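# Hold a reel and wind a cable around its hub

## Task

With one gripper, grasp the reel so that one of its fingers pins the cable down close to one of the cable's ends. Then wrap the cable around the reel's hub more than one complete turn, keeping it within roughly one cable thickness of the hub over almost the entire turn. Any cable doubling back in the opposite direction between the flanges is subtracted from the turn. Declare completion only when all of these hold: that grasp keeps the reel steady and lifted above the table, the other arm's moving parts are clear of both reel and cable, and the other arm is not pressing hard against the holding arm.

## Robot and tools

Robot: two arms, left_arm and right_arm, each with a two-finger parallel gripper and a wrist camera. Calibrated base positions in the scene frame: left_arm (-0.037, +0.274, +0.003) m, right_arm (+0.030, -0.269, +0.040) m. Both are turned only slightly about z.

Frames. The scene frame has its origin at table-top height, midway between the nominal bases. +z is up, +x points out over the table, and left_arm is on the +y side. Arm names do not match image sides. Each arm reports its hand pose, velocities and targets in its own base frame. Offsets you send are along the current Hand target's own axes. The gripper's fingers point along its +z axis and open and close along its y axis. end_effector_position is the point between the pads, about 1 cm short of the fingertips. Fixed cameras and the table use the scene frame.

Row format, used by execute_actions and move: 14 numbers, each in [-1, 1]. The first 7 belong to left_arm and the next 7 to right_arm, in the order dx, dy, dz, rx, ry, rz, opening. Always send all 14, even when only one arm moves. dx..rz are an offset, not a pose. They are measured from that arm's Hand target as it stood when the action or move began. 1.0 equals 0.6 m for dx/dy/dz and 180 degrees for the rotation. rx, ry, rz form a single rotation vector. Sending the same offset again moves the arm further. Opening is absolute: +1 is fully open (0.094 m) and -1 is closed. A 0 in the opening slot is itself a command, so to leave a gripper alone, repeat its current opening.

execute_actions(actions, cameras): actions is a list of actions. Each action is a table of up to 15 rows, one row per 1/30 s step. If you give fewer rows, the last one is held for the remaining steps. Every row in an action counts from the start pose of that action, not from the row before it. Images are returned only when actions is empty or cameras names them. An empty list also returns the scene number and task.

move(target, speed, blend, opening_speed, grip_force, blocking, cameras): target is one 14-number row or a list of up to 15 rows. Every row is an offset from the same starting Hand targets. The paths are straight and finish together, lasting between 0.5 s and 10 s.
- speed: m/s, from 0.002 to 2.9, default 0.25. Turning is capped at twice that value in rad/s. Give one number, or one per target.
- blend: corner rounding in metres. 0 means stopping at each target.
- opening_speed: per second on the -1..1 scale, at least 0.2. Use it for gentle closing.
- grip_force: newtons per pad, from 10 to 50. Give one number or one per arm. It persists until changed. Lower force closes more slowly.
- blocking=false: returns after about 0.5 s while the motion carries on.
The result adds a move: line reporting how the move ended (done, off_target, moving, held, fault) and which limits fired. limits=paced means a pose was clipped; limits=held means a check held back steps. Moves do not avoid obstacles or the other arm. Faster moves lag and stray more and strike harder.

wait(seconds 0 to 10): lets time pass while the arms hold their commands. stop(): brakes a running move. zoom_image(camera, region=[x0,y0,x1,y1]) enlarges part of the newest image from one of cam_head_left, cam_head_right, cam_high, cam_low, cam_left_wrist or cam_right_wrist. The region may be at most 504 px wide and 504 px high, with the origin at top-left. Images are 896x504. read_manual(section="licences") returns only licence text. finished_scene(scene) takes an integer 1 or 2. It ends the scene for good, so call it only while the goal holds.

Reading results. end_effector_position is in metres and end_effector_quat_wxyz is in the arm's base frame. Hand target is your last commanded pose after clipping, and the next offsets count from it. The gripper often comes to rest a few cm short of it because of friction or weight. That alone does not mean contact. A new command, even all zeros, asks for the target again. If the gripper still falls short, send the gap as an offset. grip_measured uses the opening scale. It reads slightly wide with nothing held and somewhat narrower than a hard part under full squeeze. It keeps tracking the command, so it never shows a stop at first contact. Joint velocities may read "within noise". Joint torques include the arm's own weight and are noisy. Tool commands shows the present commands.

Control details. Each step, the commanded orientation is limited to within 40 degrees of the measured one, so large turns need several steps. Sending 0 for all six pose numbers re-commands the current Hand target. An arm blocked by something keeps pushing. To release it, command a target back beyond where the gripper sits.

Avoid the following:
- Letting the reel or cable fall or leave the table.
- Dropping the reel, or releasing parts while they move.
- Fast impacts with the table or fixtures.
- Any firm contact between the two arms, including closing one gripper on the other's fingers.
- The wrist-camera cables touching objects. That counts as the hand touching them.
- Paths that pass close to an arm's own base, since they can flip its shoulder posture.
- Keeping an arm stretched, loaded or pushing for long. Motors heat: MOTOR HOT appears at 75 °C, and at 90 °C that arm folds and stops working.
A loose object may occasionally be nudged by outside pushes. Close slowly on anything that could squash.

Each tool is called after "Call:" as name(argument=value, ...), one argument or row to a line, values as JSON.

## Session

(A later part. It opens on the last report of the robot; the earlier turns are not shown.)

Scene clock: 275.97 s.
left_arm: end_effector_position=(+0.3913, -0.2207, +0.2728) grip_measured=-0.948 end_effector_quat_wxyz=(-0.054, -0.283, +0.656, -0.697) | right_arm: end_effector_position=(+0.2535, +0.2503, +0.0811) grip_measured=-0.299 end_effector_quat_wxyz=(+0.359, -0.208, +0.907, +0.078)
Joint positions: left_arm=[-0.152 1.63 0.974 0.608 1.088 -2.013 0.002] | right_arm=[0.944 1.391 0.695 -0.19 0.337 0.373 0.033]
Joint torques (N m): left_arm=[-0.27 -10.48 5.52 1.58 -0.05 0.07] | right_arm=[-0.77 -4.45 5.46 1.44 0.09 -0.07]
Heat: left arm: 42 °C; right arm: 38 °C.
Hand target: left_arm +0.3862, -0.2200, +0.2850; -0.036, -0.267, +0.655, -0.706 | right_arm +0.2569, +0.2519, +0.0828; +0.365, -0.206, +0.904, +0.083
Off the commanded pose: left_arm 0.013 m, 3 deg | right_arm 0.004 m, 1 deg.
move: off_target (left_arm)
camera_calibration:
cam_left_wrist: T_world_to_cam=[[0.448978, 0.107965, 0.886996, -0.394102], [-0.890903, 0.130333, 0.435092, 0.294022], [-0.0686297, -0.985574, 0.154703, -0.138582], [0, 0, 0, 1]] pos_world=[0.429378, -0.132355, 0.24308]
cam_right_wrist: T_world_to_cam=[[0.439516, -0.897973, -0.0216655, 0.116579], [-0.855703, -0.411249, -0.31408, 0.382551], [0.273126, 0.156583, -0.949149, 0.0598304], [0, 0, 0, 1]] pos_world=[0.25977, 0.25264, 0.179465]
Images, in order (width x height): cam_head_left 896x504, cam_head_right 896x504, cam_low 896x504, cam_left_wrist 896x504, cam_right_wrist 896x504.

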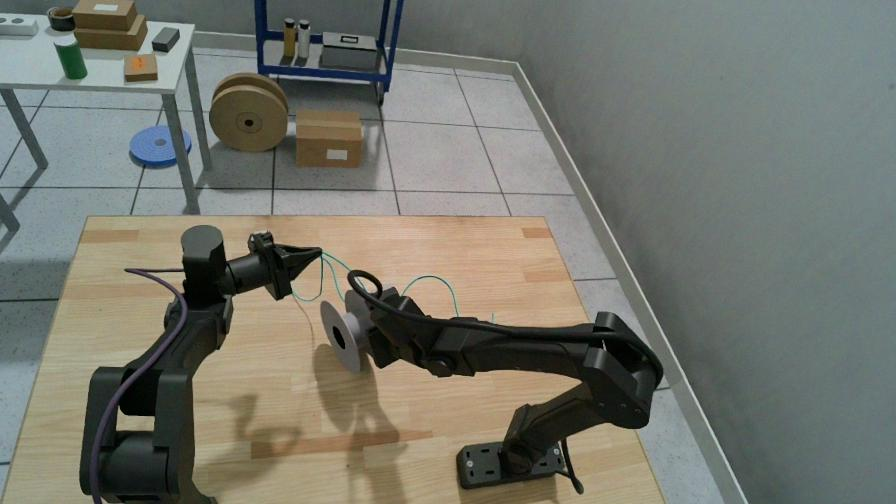

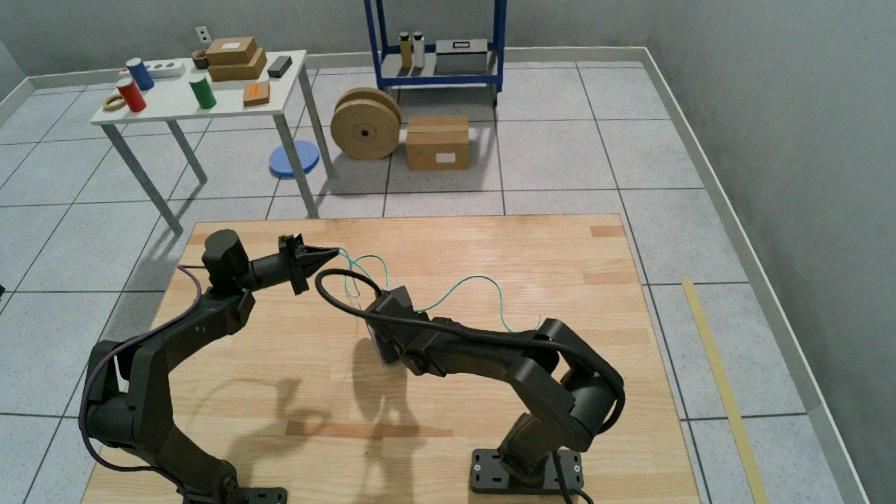

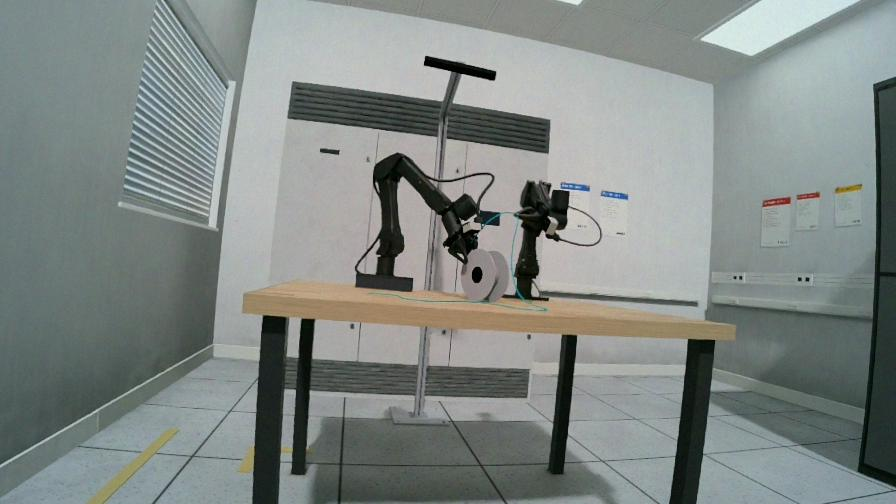

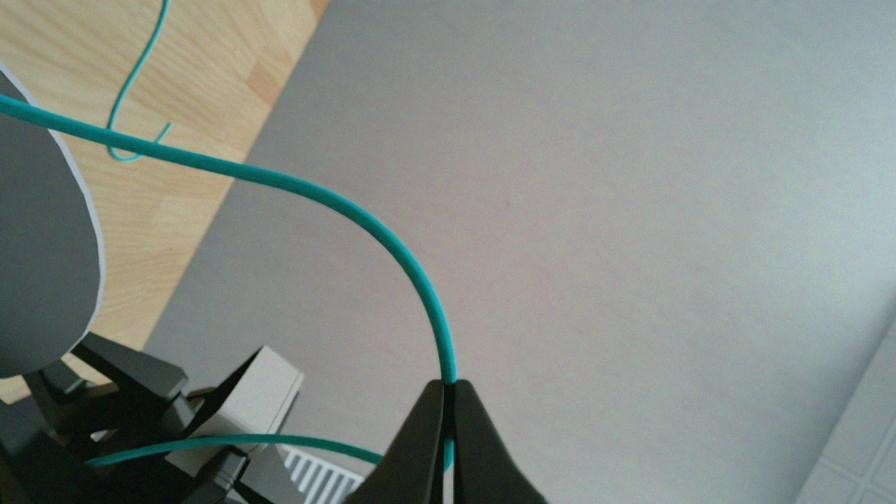

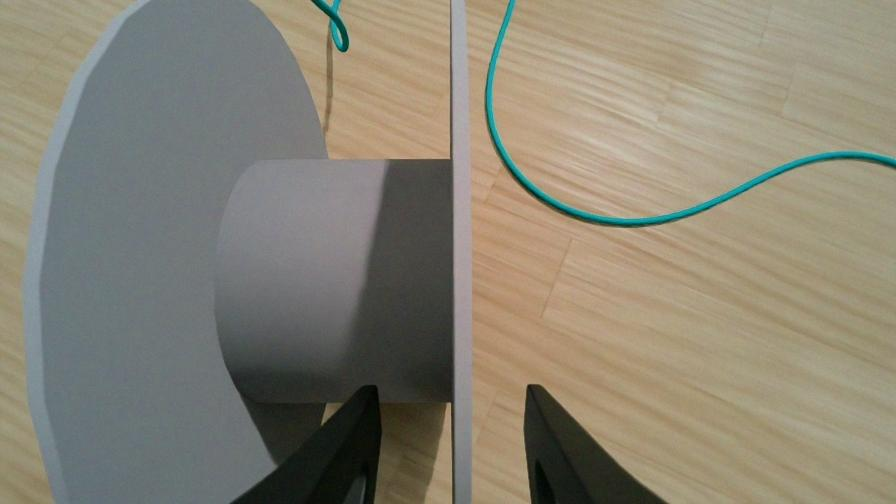

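Call:
move(
  target=[
    [-0.113,-0.053,0,0,0,0,-1,0,0,0,0,0,0,-0.3],
    [-0.079,0.007,0.018,0,0,0,-1,0,0,0,0,0,0,-0.3],
  ],
  speed=0.1,
  blend=[0.005,0],
  cameras=["cam_head_left","cam_head_right","cam_low","cam_left_wrist","cam_right_wrist"],
)

Call:
zoom_image(
  camera="cam_low",
  region=[430, 210, 650, 320],
)

Call:
zoom_image(
  camera="cam_head_left",
  region=[230, 200, 430, 400],
)

Scene clock: 314.87 s.
left_arm: end_effector_position=(+0.4322, -0.2178, +0.2452) grip_measured=-0.948 end_effector_quat_wxyz=(-0.057, -0.286, +0.656, -0.696) | right_arm: end_effector_position=(+0.2535, +0.2503, +0.0811) grip_measured=-0.299 end_effector_quat_wxyz=(+0.359, -0.208, +0.907, +0.078)
Joint positions: left_arm=[-0.128 1.821 1.082 0.682 1.114 -2.013 0.002] | right_arm=[0.944 1.391 0.695 -0.19 0.337 0.373 0.033]
Joint torques (N m): left_arm=[-0.06 -12.1 5.63 1.58 -0.04 0.08] | right_arm=[-0.65 -4.56 5.57 1.45 0.07 -0.08]
Heat: left arm: 44 °C; right arm: 38 °C.
Hand target: left_arm +0.4286, -0.2166, +0.2610; -0.036, -0.267, +0.655, -0.706 | right_arm +0.2569, +0.2519, +0.0828; +0.365, -0.206, +0.904, +0.083
Off the commanded pose: left_arm 0.016 m, 3 deg | right_arm 0.004 m, 1 deg.
move: off_target (left_arm)
camera_calibration:
cam_left_wrist: T_world_to_cam=[[0.456699, 0.107338, 0.883122, -0.390902], [-0.886932, 0.132064, 0.442618, 0.338766], [-0.0691193, -0.985412, 0.155515, -0.128651], [0, 0, 0, 1]] pos_world=[0.470095, -0.129555, 0.215277]
cam_right_wrist: T_world_to_cam=[[0.439516, -0.897973, -0.0216655, 0.116579], [-0.855703, -0.411249, -0.31408, 0.382551], [0.273126, 0.156583, -0.949149, 0.0598304], [0, 0, 0, 1]] pos_world=[0.25977, 0.25264, 0.179465]
Images, in order (width x height): cam_head_left 896x504, cam_head_right 896x504, cam_low 896x504, cam_left_wrist 896x504, cam_right_wrist 896x504.

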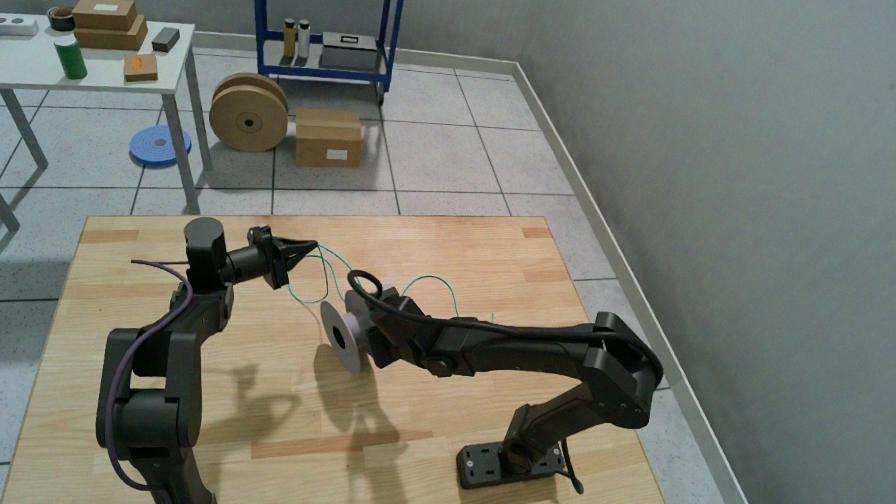

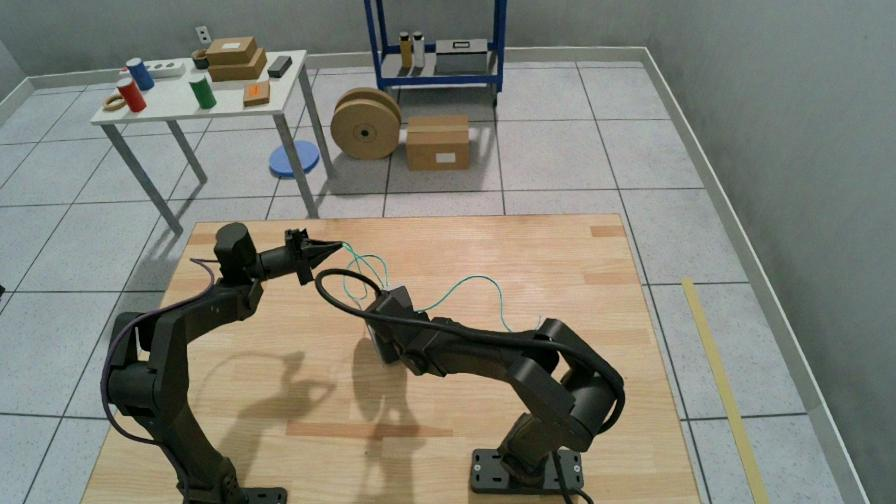

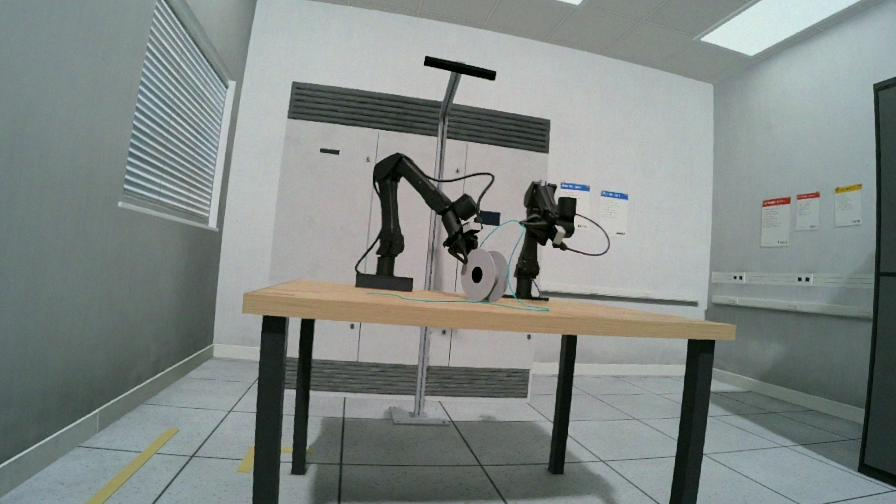

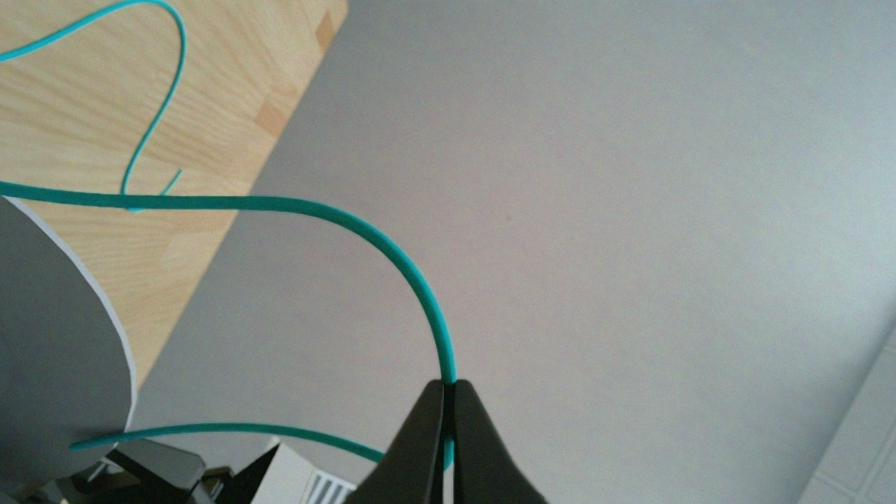

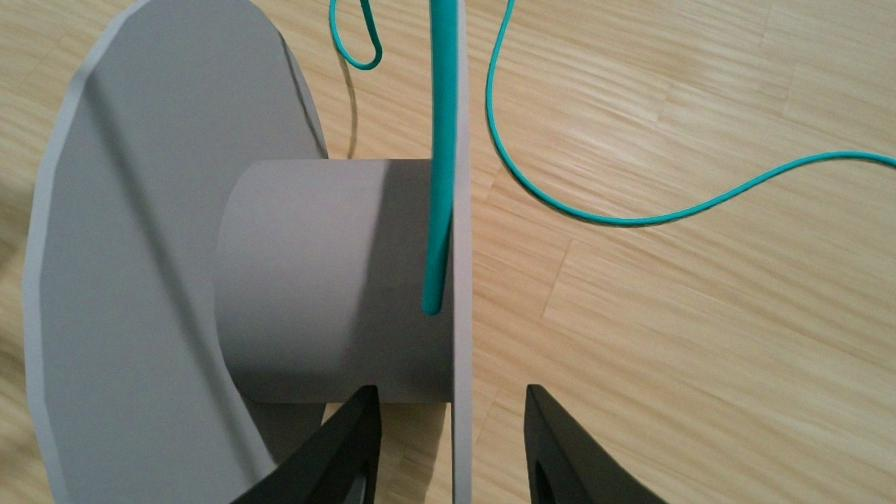

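Scaled by 2.291 from the camera's 896x504 image, which has a finer 1280x720 frame.

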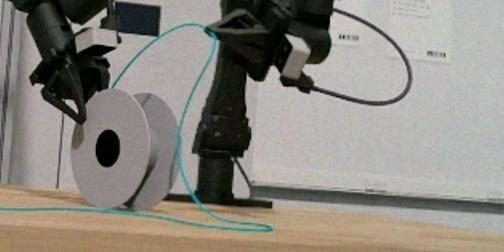

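Scaled by 2.520 from the camera's 896x504 image, which has a finer 1280x720 frame.

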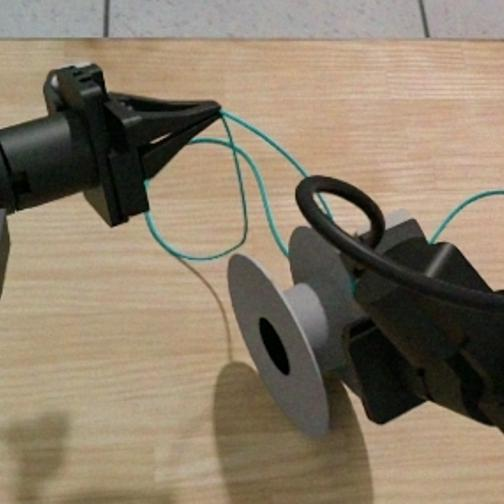

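Call:
move(
  target=[
    [0,0,-0.0083,0,0,0,-1,0,0,0,0,0,0,-0.3],
    [0.0199,0.0755,-0.0083,0,0,0,-1,0,0,0,0,0,0,-0.3],
  ],
  speed=0.08,
  blend=[0.003,0],
  cameras=["cam_left_wrist","cam_right_wrist","cam_head_left"],
)

Scene clock: 329.50 s.
left_arm: end_effector_position=(+0.4025, -0.2217, +0.2095) grip_measured=-0.948 end_effector_quat_wxyz=(-0.056, -0.287, +0.657, -0.696) | right_arm: end_effector_position=(+0.2535, +0.2503, +0.0811) grip_measured=-0.299 end_effector_quat_wxyz=(+0.359, -0.208, +0.907, +0.078)
Joint positions: left_arm=[-0.151 1.801 0.887 0.858 1.088 -2.013 0.002] | right_arm=[0.944 1.391 0.695 -0.19 0.337 0.373 0.033]
Joint torques (N m): left_arm=[-0.38 -11.64 4.98 1.59 -0.05 0.07] | right_arm=[-0.59 -4.38 5.59 1.48 0.07 -0.11]
Heat: left arm: 43 °C; right arm: 38 °C.
Hand target: left_arm +0.3986, -0.2218, +0.2252; -0.036, -0.267, +0.655, -0.706 | right_arm +0.2569, +0.2519, +0.0828; +0.365, -0.206, +0.904, +0.083
Off the commanded pose: left_arm 0.016 m, 3 deg | right_arm 0.004 m, 1 deg.
move: off_target (left_arm); blend cut to 0.0025 m at target 1
camera_calibration:
cam_left_wrist: T_world_to_cam=[[0.456185, 0.107449, 0.883374, -0.345114], [-0.887419, 0.128785, 0.442609, 0.328312], [-0.0662079, -0.985834, 0.154102, -0.129997], [0, 0, 0, 1]] pos_world=[0.440179, -0.133355, 0.179584]
cam_right_wrist: T_world_to_cam=[[0.439516, -0.897973, -0.0216655, 0.116579], [-0.855703, -0.411249, -0.31408, 0.382551], [0.273126, 0.156583, -0.949149, 0.0598304], [0, 0, 0, 1]] pos_world=[0.25977, 0.25264, 0.179465]
Images, in order (width x height): cam_head_left 896x504, cam_left_wrist 896x504, cam_right_wrist 896x504.

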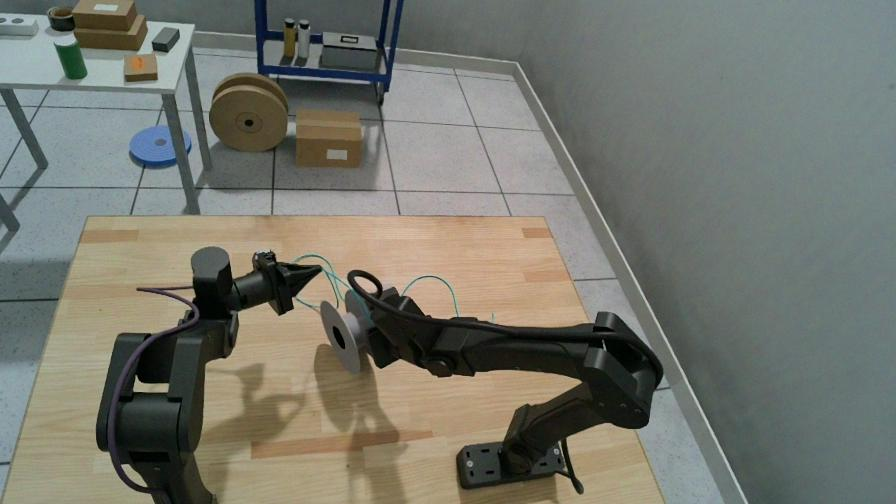

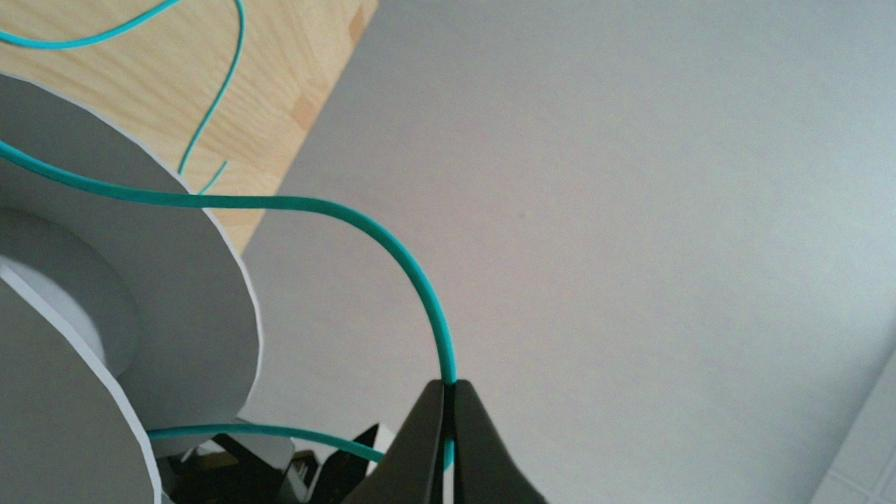

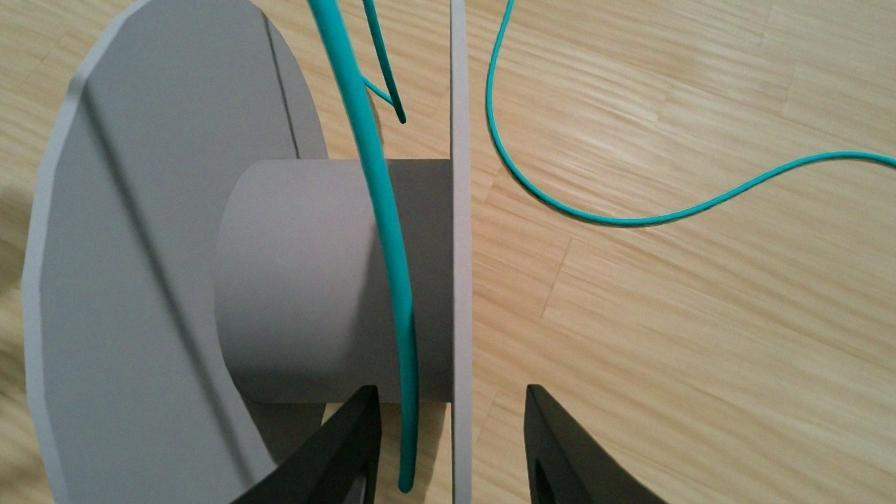

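Call:
move(
  target=[0.0293,0.0358,0.0,0,0,0,-1,0,0,0,0,0,0,-0.3],
  speed=0.08,
  cameras=["cam_left_wrist","cam_right_wrist","cam_head_left"],
)

Call:
zoom_image(
  camera="cam_right_wrist",
  region=[300, 250, 600, 504],
)

Scene clock: 334.93 s.
left_arm: end_effector_position=(+0.3784, -0.2303, +0.1982) grip_measured=-0.948 end_effector_quat_wxyz=(-0.056, -0.286, +0.657, -0.695) | right_arm: end_effector_position=(+0.2535, +0.2503, +0.0811) grip_measured=-0.299 end_effector_quat_wxyz=(+0.359, -0.208, +0.907, +0.078)
Joint positions: left_arm=[-0.188 1.76 0.776 0.929 1.052 -2.013 0.002] | right_arm=[0.944 1.391 0.695 -0.19 0.337 0.373 0.033]
Joint torques (N m): left_arm=[-0.35 -10.99 4.7 1.62 -0.04 0.07] | right_arm=[-0.77 -4.45 5.55 1.44 0.08 -0.03]
Heat: left arm: 43 °C; right arm: 38 °C.
Hand target: left_arm +0.3750, -0.2300, +0.2131; -0.036, -0.267, +0.655, -0.706 | right_arm +0.2569, +0.2519, +0.0828; +0.365, -0.206, +0.904, +0.083
Off the commanded pose: left_arm 0.015 m, 3 deg | right_arm 0.004 m, 1 deg.
move: off_target (left_arm)
camera_calibration:
cam_left_wrist: T_world_to_cam=[[0.455038, 0.105473, 0.884204, -0.323389], [-0.887933, 0.128676, 0.441608, 0.3134], [-0.0671984, -0.986062, 0.152206, -0.137657], [0, 0, 0, 1]] pos_world=[0.416182, -0.141957, 0.168494]
cam_right_wrist: T_world_to_cam=[[0.439516, -0.897973, -0.0216655, 0.116579], [-0.855703, -0.411249, -0.31408, 0.382551], [0.273126, 0.156583, -0.949149, 0.0598304], [0, 0, 0, 1]] pos_world=[0.25977, 0.25264, 0.179465]
Images, in order (width x height): cam_head_left 896x504, cam_left_wrist 896x504, cam_right_wrist 896x504.

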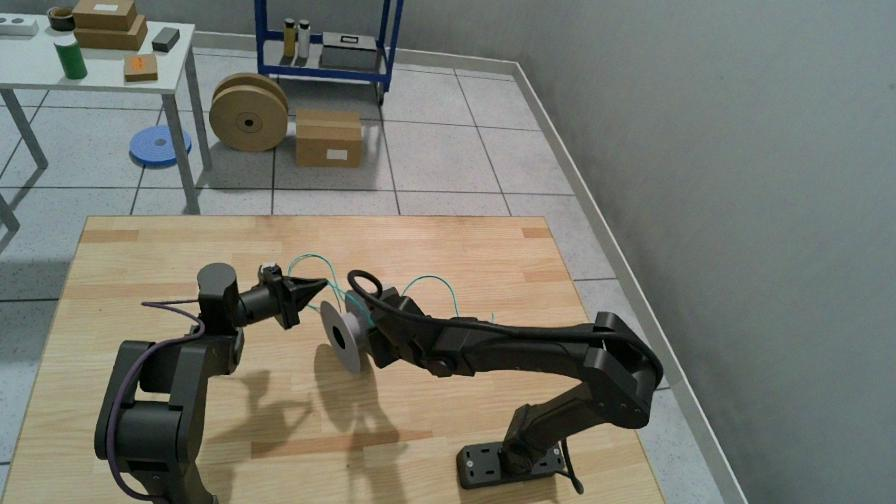

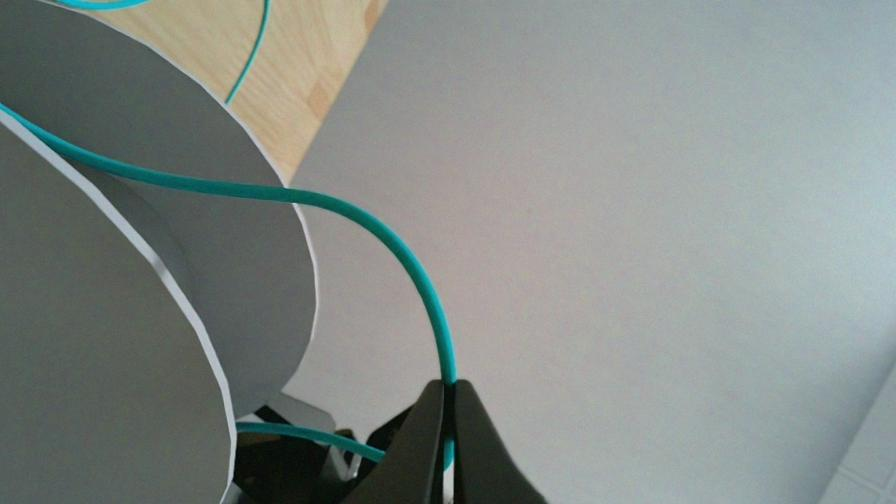

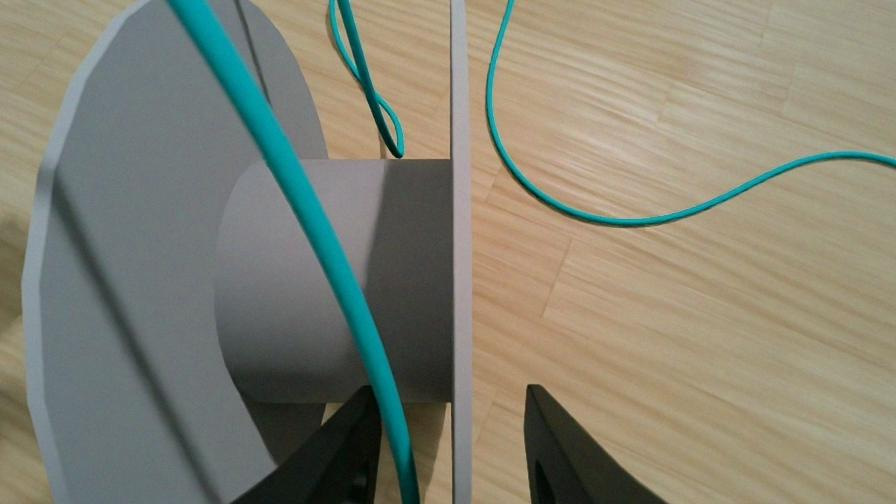

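Scaled by 1.680 from the camera's 896x504 image, which has a finer 1280x720 frame.

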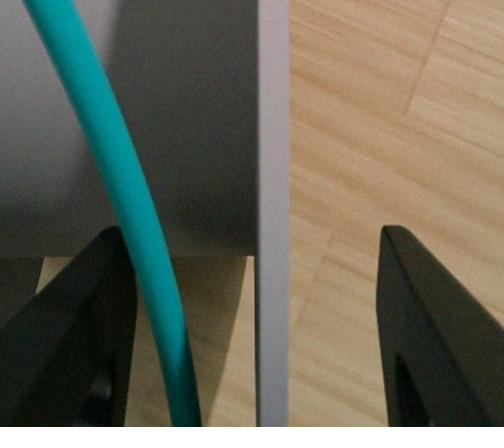

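Call:
move(
  target=[0,0,0.0,0,0,0,-1,0,0,0,0,0,0,-1],
  opening_speed=0.4,
  cameras=["cam_left_wrist","cam_right_wrist","cam_head_left","cam_low"],
)

Call:
zoom_image(
  camera="cam_right_wrist",
  region=[300, 250, 600, 504],
)

Call:
zoom_image(
  camera="cam_low",
  region=[430, 210, 650, 320],
)

Scene clock: 340.60 s.
left_arm: end_effector_position=(+0.3785, -0.2303, +0.1983) grip_measured=-0.948 end_effector_quat_wxyz=(-0.055, -0.286, +0.657, -0.695) | right_arm: end_effector_position=(+0.2535, +0.2504, +0.0811) grip_measured=-0.900 end_effector_quat_wxyz=(+0.359, -0.209, +0.906, +0.078)
Joint positions: left_arm=[-0.188 1.76 0.776 0.93 1.052 -2.013 0.002] | right_arm=[0.944 1.391 0.695 -0.189 0.336 0.37 0.005]
Joint torques (N m): left_arm=[-0.35 -10.97 4.7 1.62 -0.05 0.06] | right_arm=[-0.66 -4.56 5.57 1.46 0.07 -0.02]
Heat: left arm: 43 °C; right arm: 39 °C.
Hand target: left_arm +0.3750, -0.2300, +0.2131; -0.036, -0.267, +0.655, -0.706 | right_arm +0.2569, +0.2518, +0.0827; +0.365, -0.206, +0.904, +0.083
Off the commanded pose: left_arm 0.015 m, 3 deg | right_arm 0.004 m, 1 deg.
move: off_target (left_arm)
camera_calibration:
cam_left_wrist: T_world_to_cam=[[0.45431, 0.10576, 0.884543, -0.323323], [-0.888321, 0.128449, 0.440893, 0.313649], [-0.06699, -0.986061, 0.152305, -0.137784], [0, 0, 0, 1]] pos_world=[0.41628, -0.141957, 0.168693]
cam_right_wrist: T_world_to_cam=[[0.442022, -0.896786, -0.019773, 0.115603], [-0.854253, -0.414129, -0.314242, 0.382969], [0.27362, 0.155793, -0.949137, 0.0598798], [0, 0, 0, 1]] pos_world=[0.259669, 0.252941, 0.179465]
Images, in order (width x height): cam_head_left 896x504, cam_low 896x504, cam_left_wrist 896x504, cam_right_wrist 896x504.

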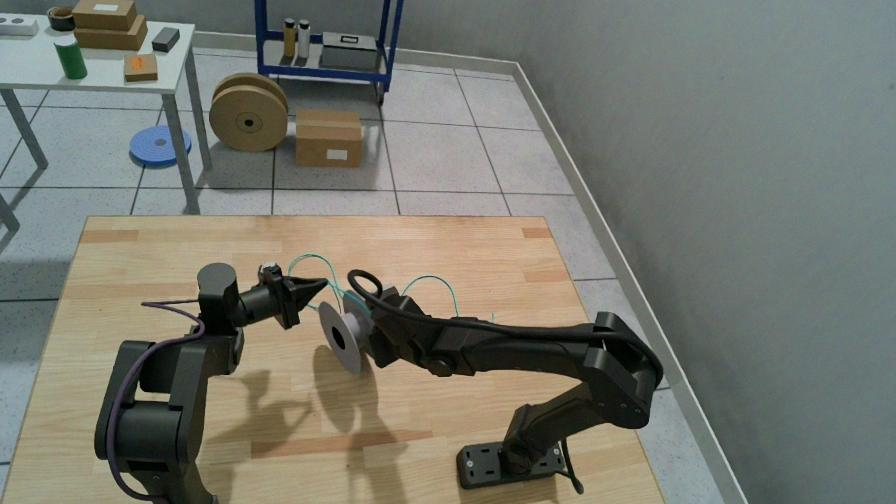

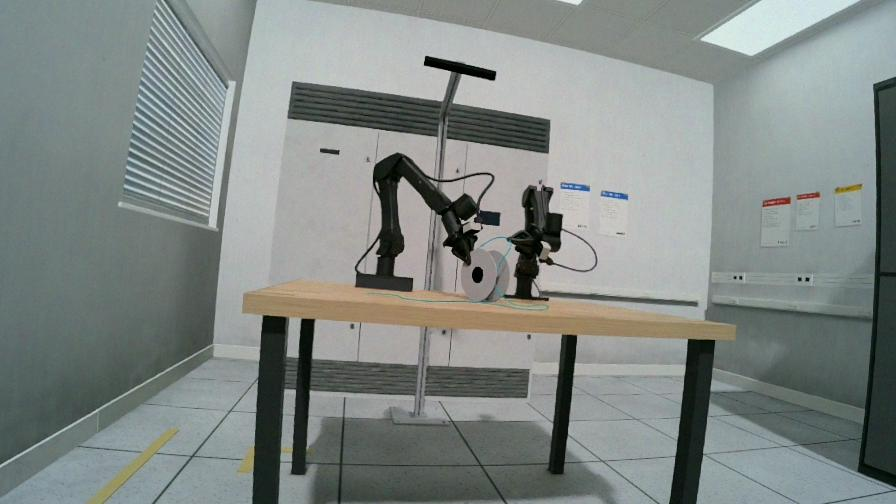

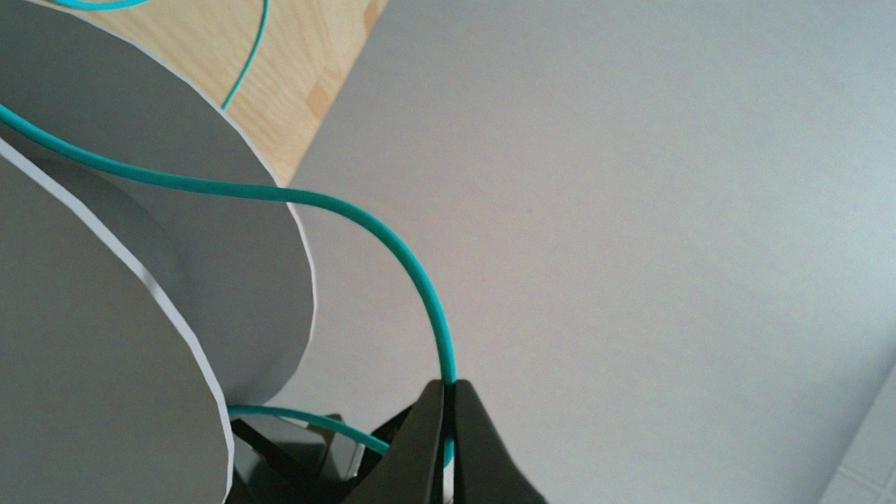

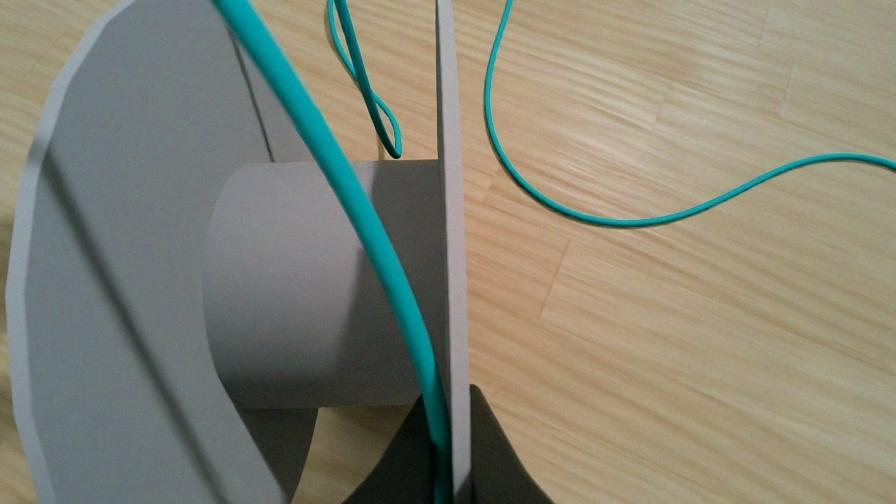

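Scaled by 1.680 from the camera's 896x504 image, which has a finer 1280x720 frame.

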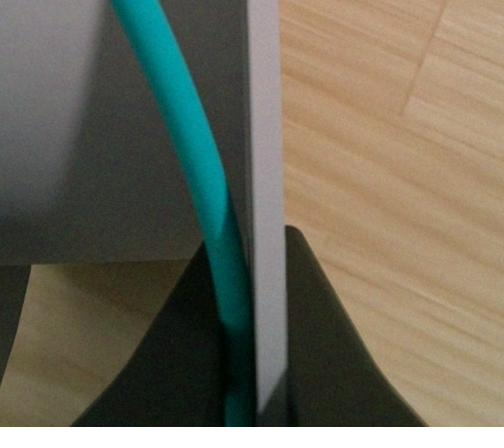

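Scaled by 2.291 from the camera's 896x504 image, which has a finer 1280x720 frame.

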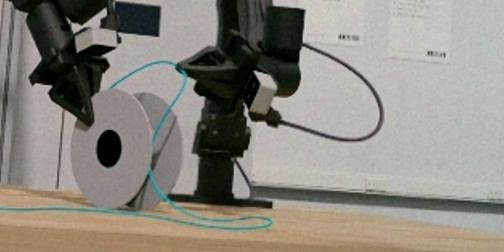

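Call:
move(
  target=[
    [0,0,0.0,0,0,0,-0.5,0,0,0,0,0,0,-1],
    [0,0,-0.24,0,0,0,-0.5,0,0,0,0,0,0,-1],
  ],
  speed=0.1,
  cameras=["cam_left_wrist","cam_right_wrist","cam_head_left","cam_head_right","cam_low"],
)

Scene clock: 351.00 s.
left_arm: end_effector_position=(+0.3333, -0.0930, +0.2068) grip_measured=-0.503 end_effector_quat_wxyz=(-0.049, -0.285, +0.648, -0.704) | right_arm: end_effector_position=(+0.2535, +0.2504, +0.0811) grip_measured=-0.900 end_effector_quat_wxyz=(+0.359, -0.209, +0.906, +0.078)
Joint positions: left_arm=[0.271 1.599 0.612 0.934 1.497 -2.003 0.023] | right_arm=[0.944 1.391 0.695 -0.189 0.336 0.37 0.005]
Joint torques (N m): left_arm=[0.1 -8.7 4.27 1.23 0.12 0.16] | right_arm=[-0.75 -4.59 5.48 1.46 0.08 -0.02]
Heat: left arm: 43 °C; right arm: 38 °C.
Hand target: left_arm +0.3274, -0.0941, +0.2133; -0.036, -0.268, +0.655, -0.706 | right_arm +0.2569, +0.2518, +0.0827; +0.365, -0.206, +0.904, +0.083
Off the commanded pose: left_arm 0.009 m, 3 deg | right_arm 0.004 m, 1 deg.
move: off_target (left_arm)
camera_calibration:
cam_left_wrist: T_world_to_cam=[[0.441463, 0.130022, 0.887809, -0.318969], [-0.89559, 0.124545, 0.427092, 0.257012], [-0.0550411, -0.983658, 0.171429, -0.0144373], [0, 0, 0, 1]] pos_world=[0.370196, -0.00473798, 0.175891]
cam_right_wrist: T_world_to_cam=[[0.442022, -0.896786, -0.019773, 0.115603], [-0.854253, -0.414129, -0.314242, 0.382969], [0.27362, 0.155793, -0.949137, 0.0598798], [0, 0, 0, 1]] pos_world=[0.259669, 0.252941, 0.179465]
Images, in order (width x height): cam_head_left 896x504, cam_head_right 896x504, cam_low 896x504, cam_left_wrist 896x504, cam_right_wrist 896x504.

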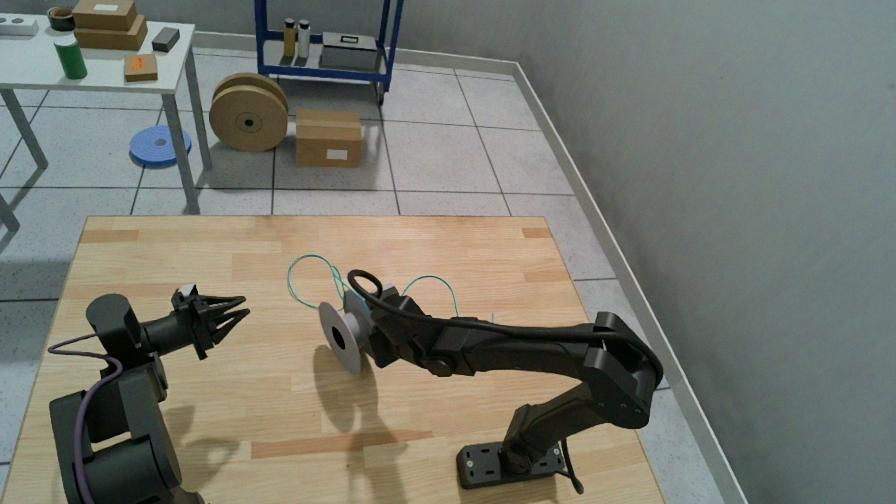

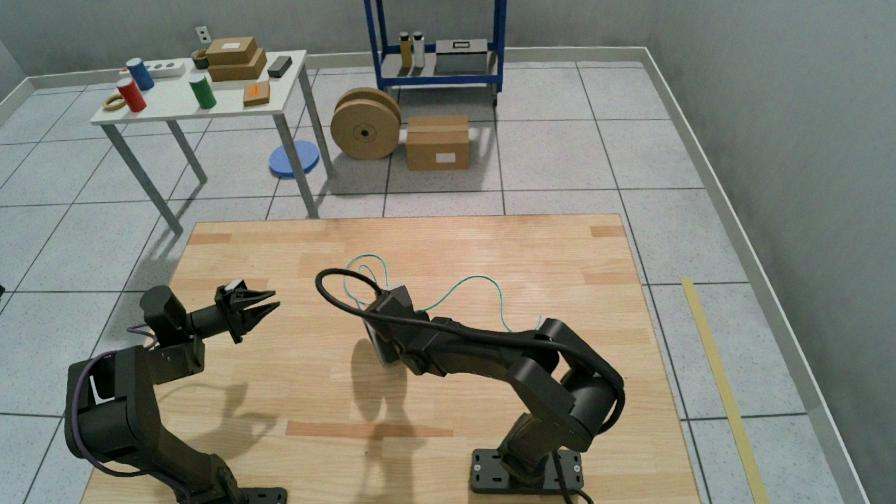

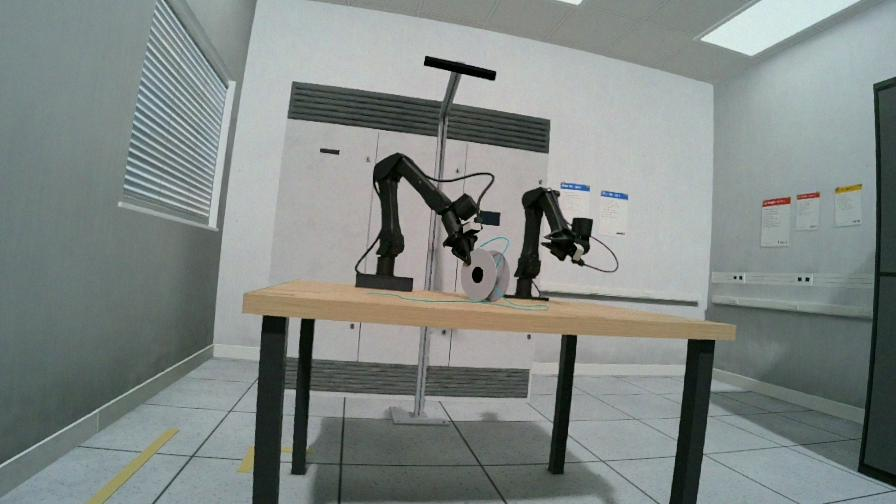

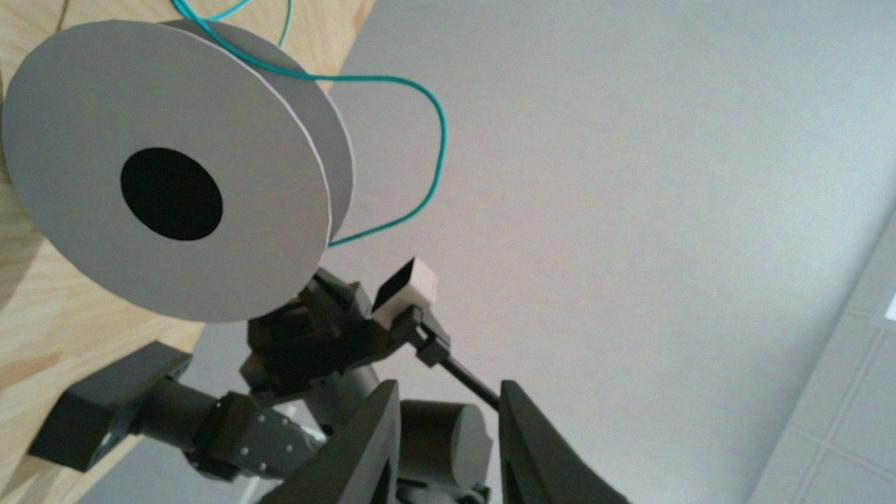

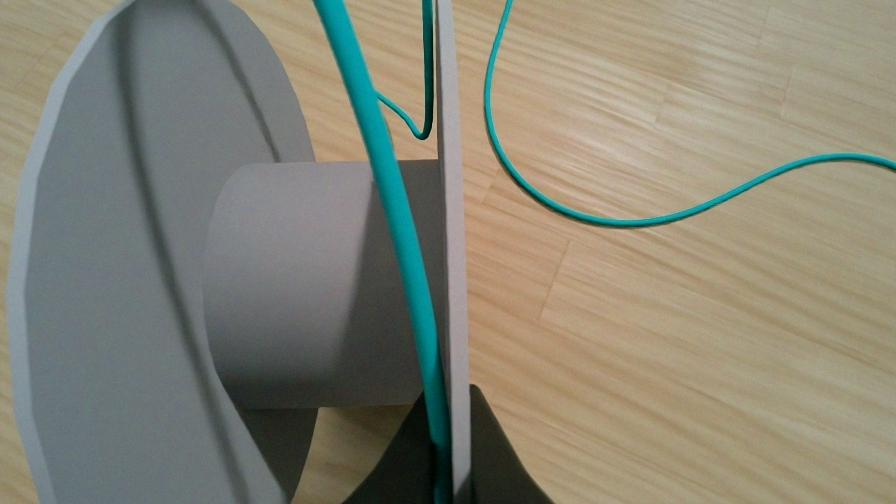

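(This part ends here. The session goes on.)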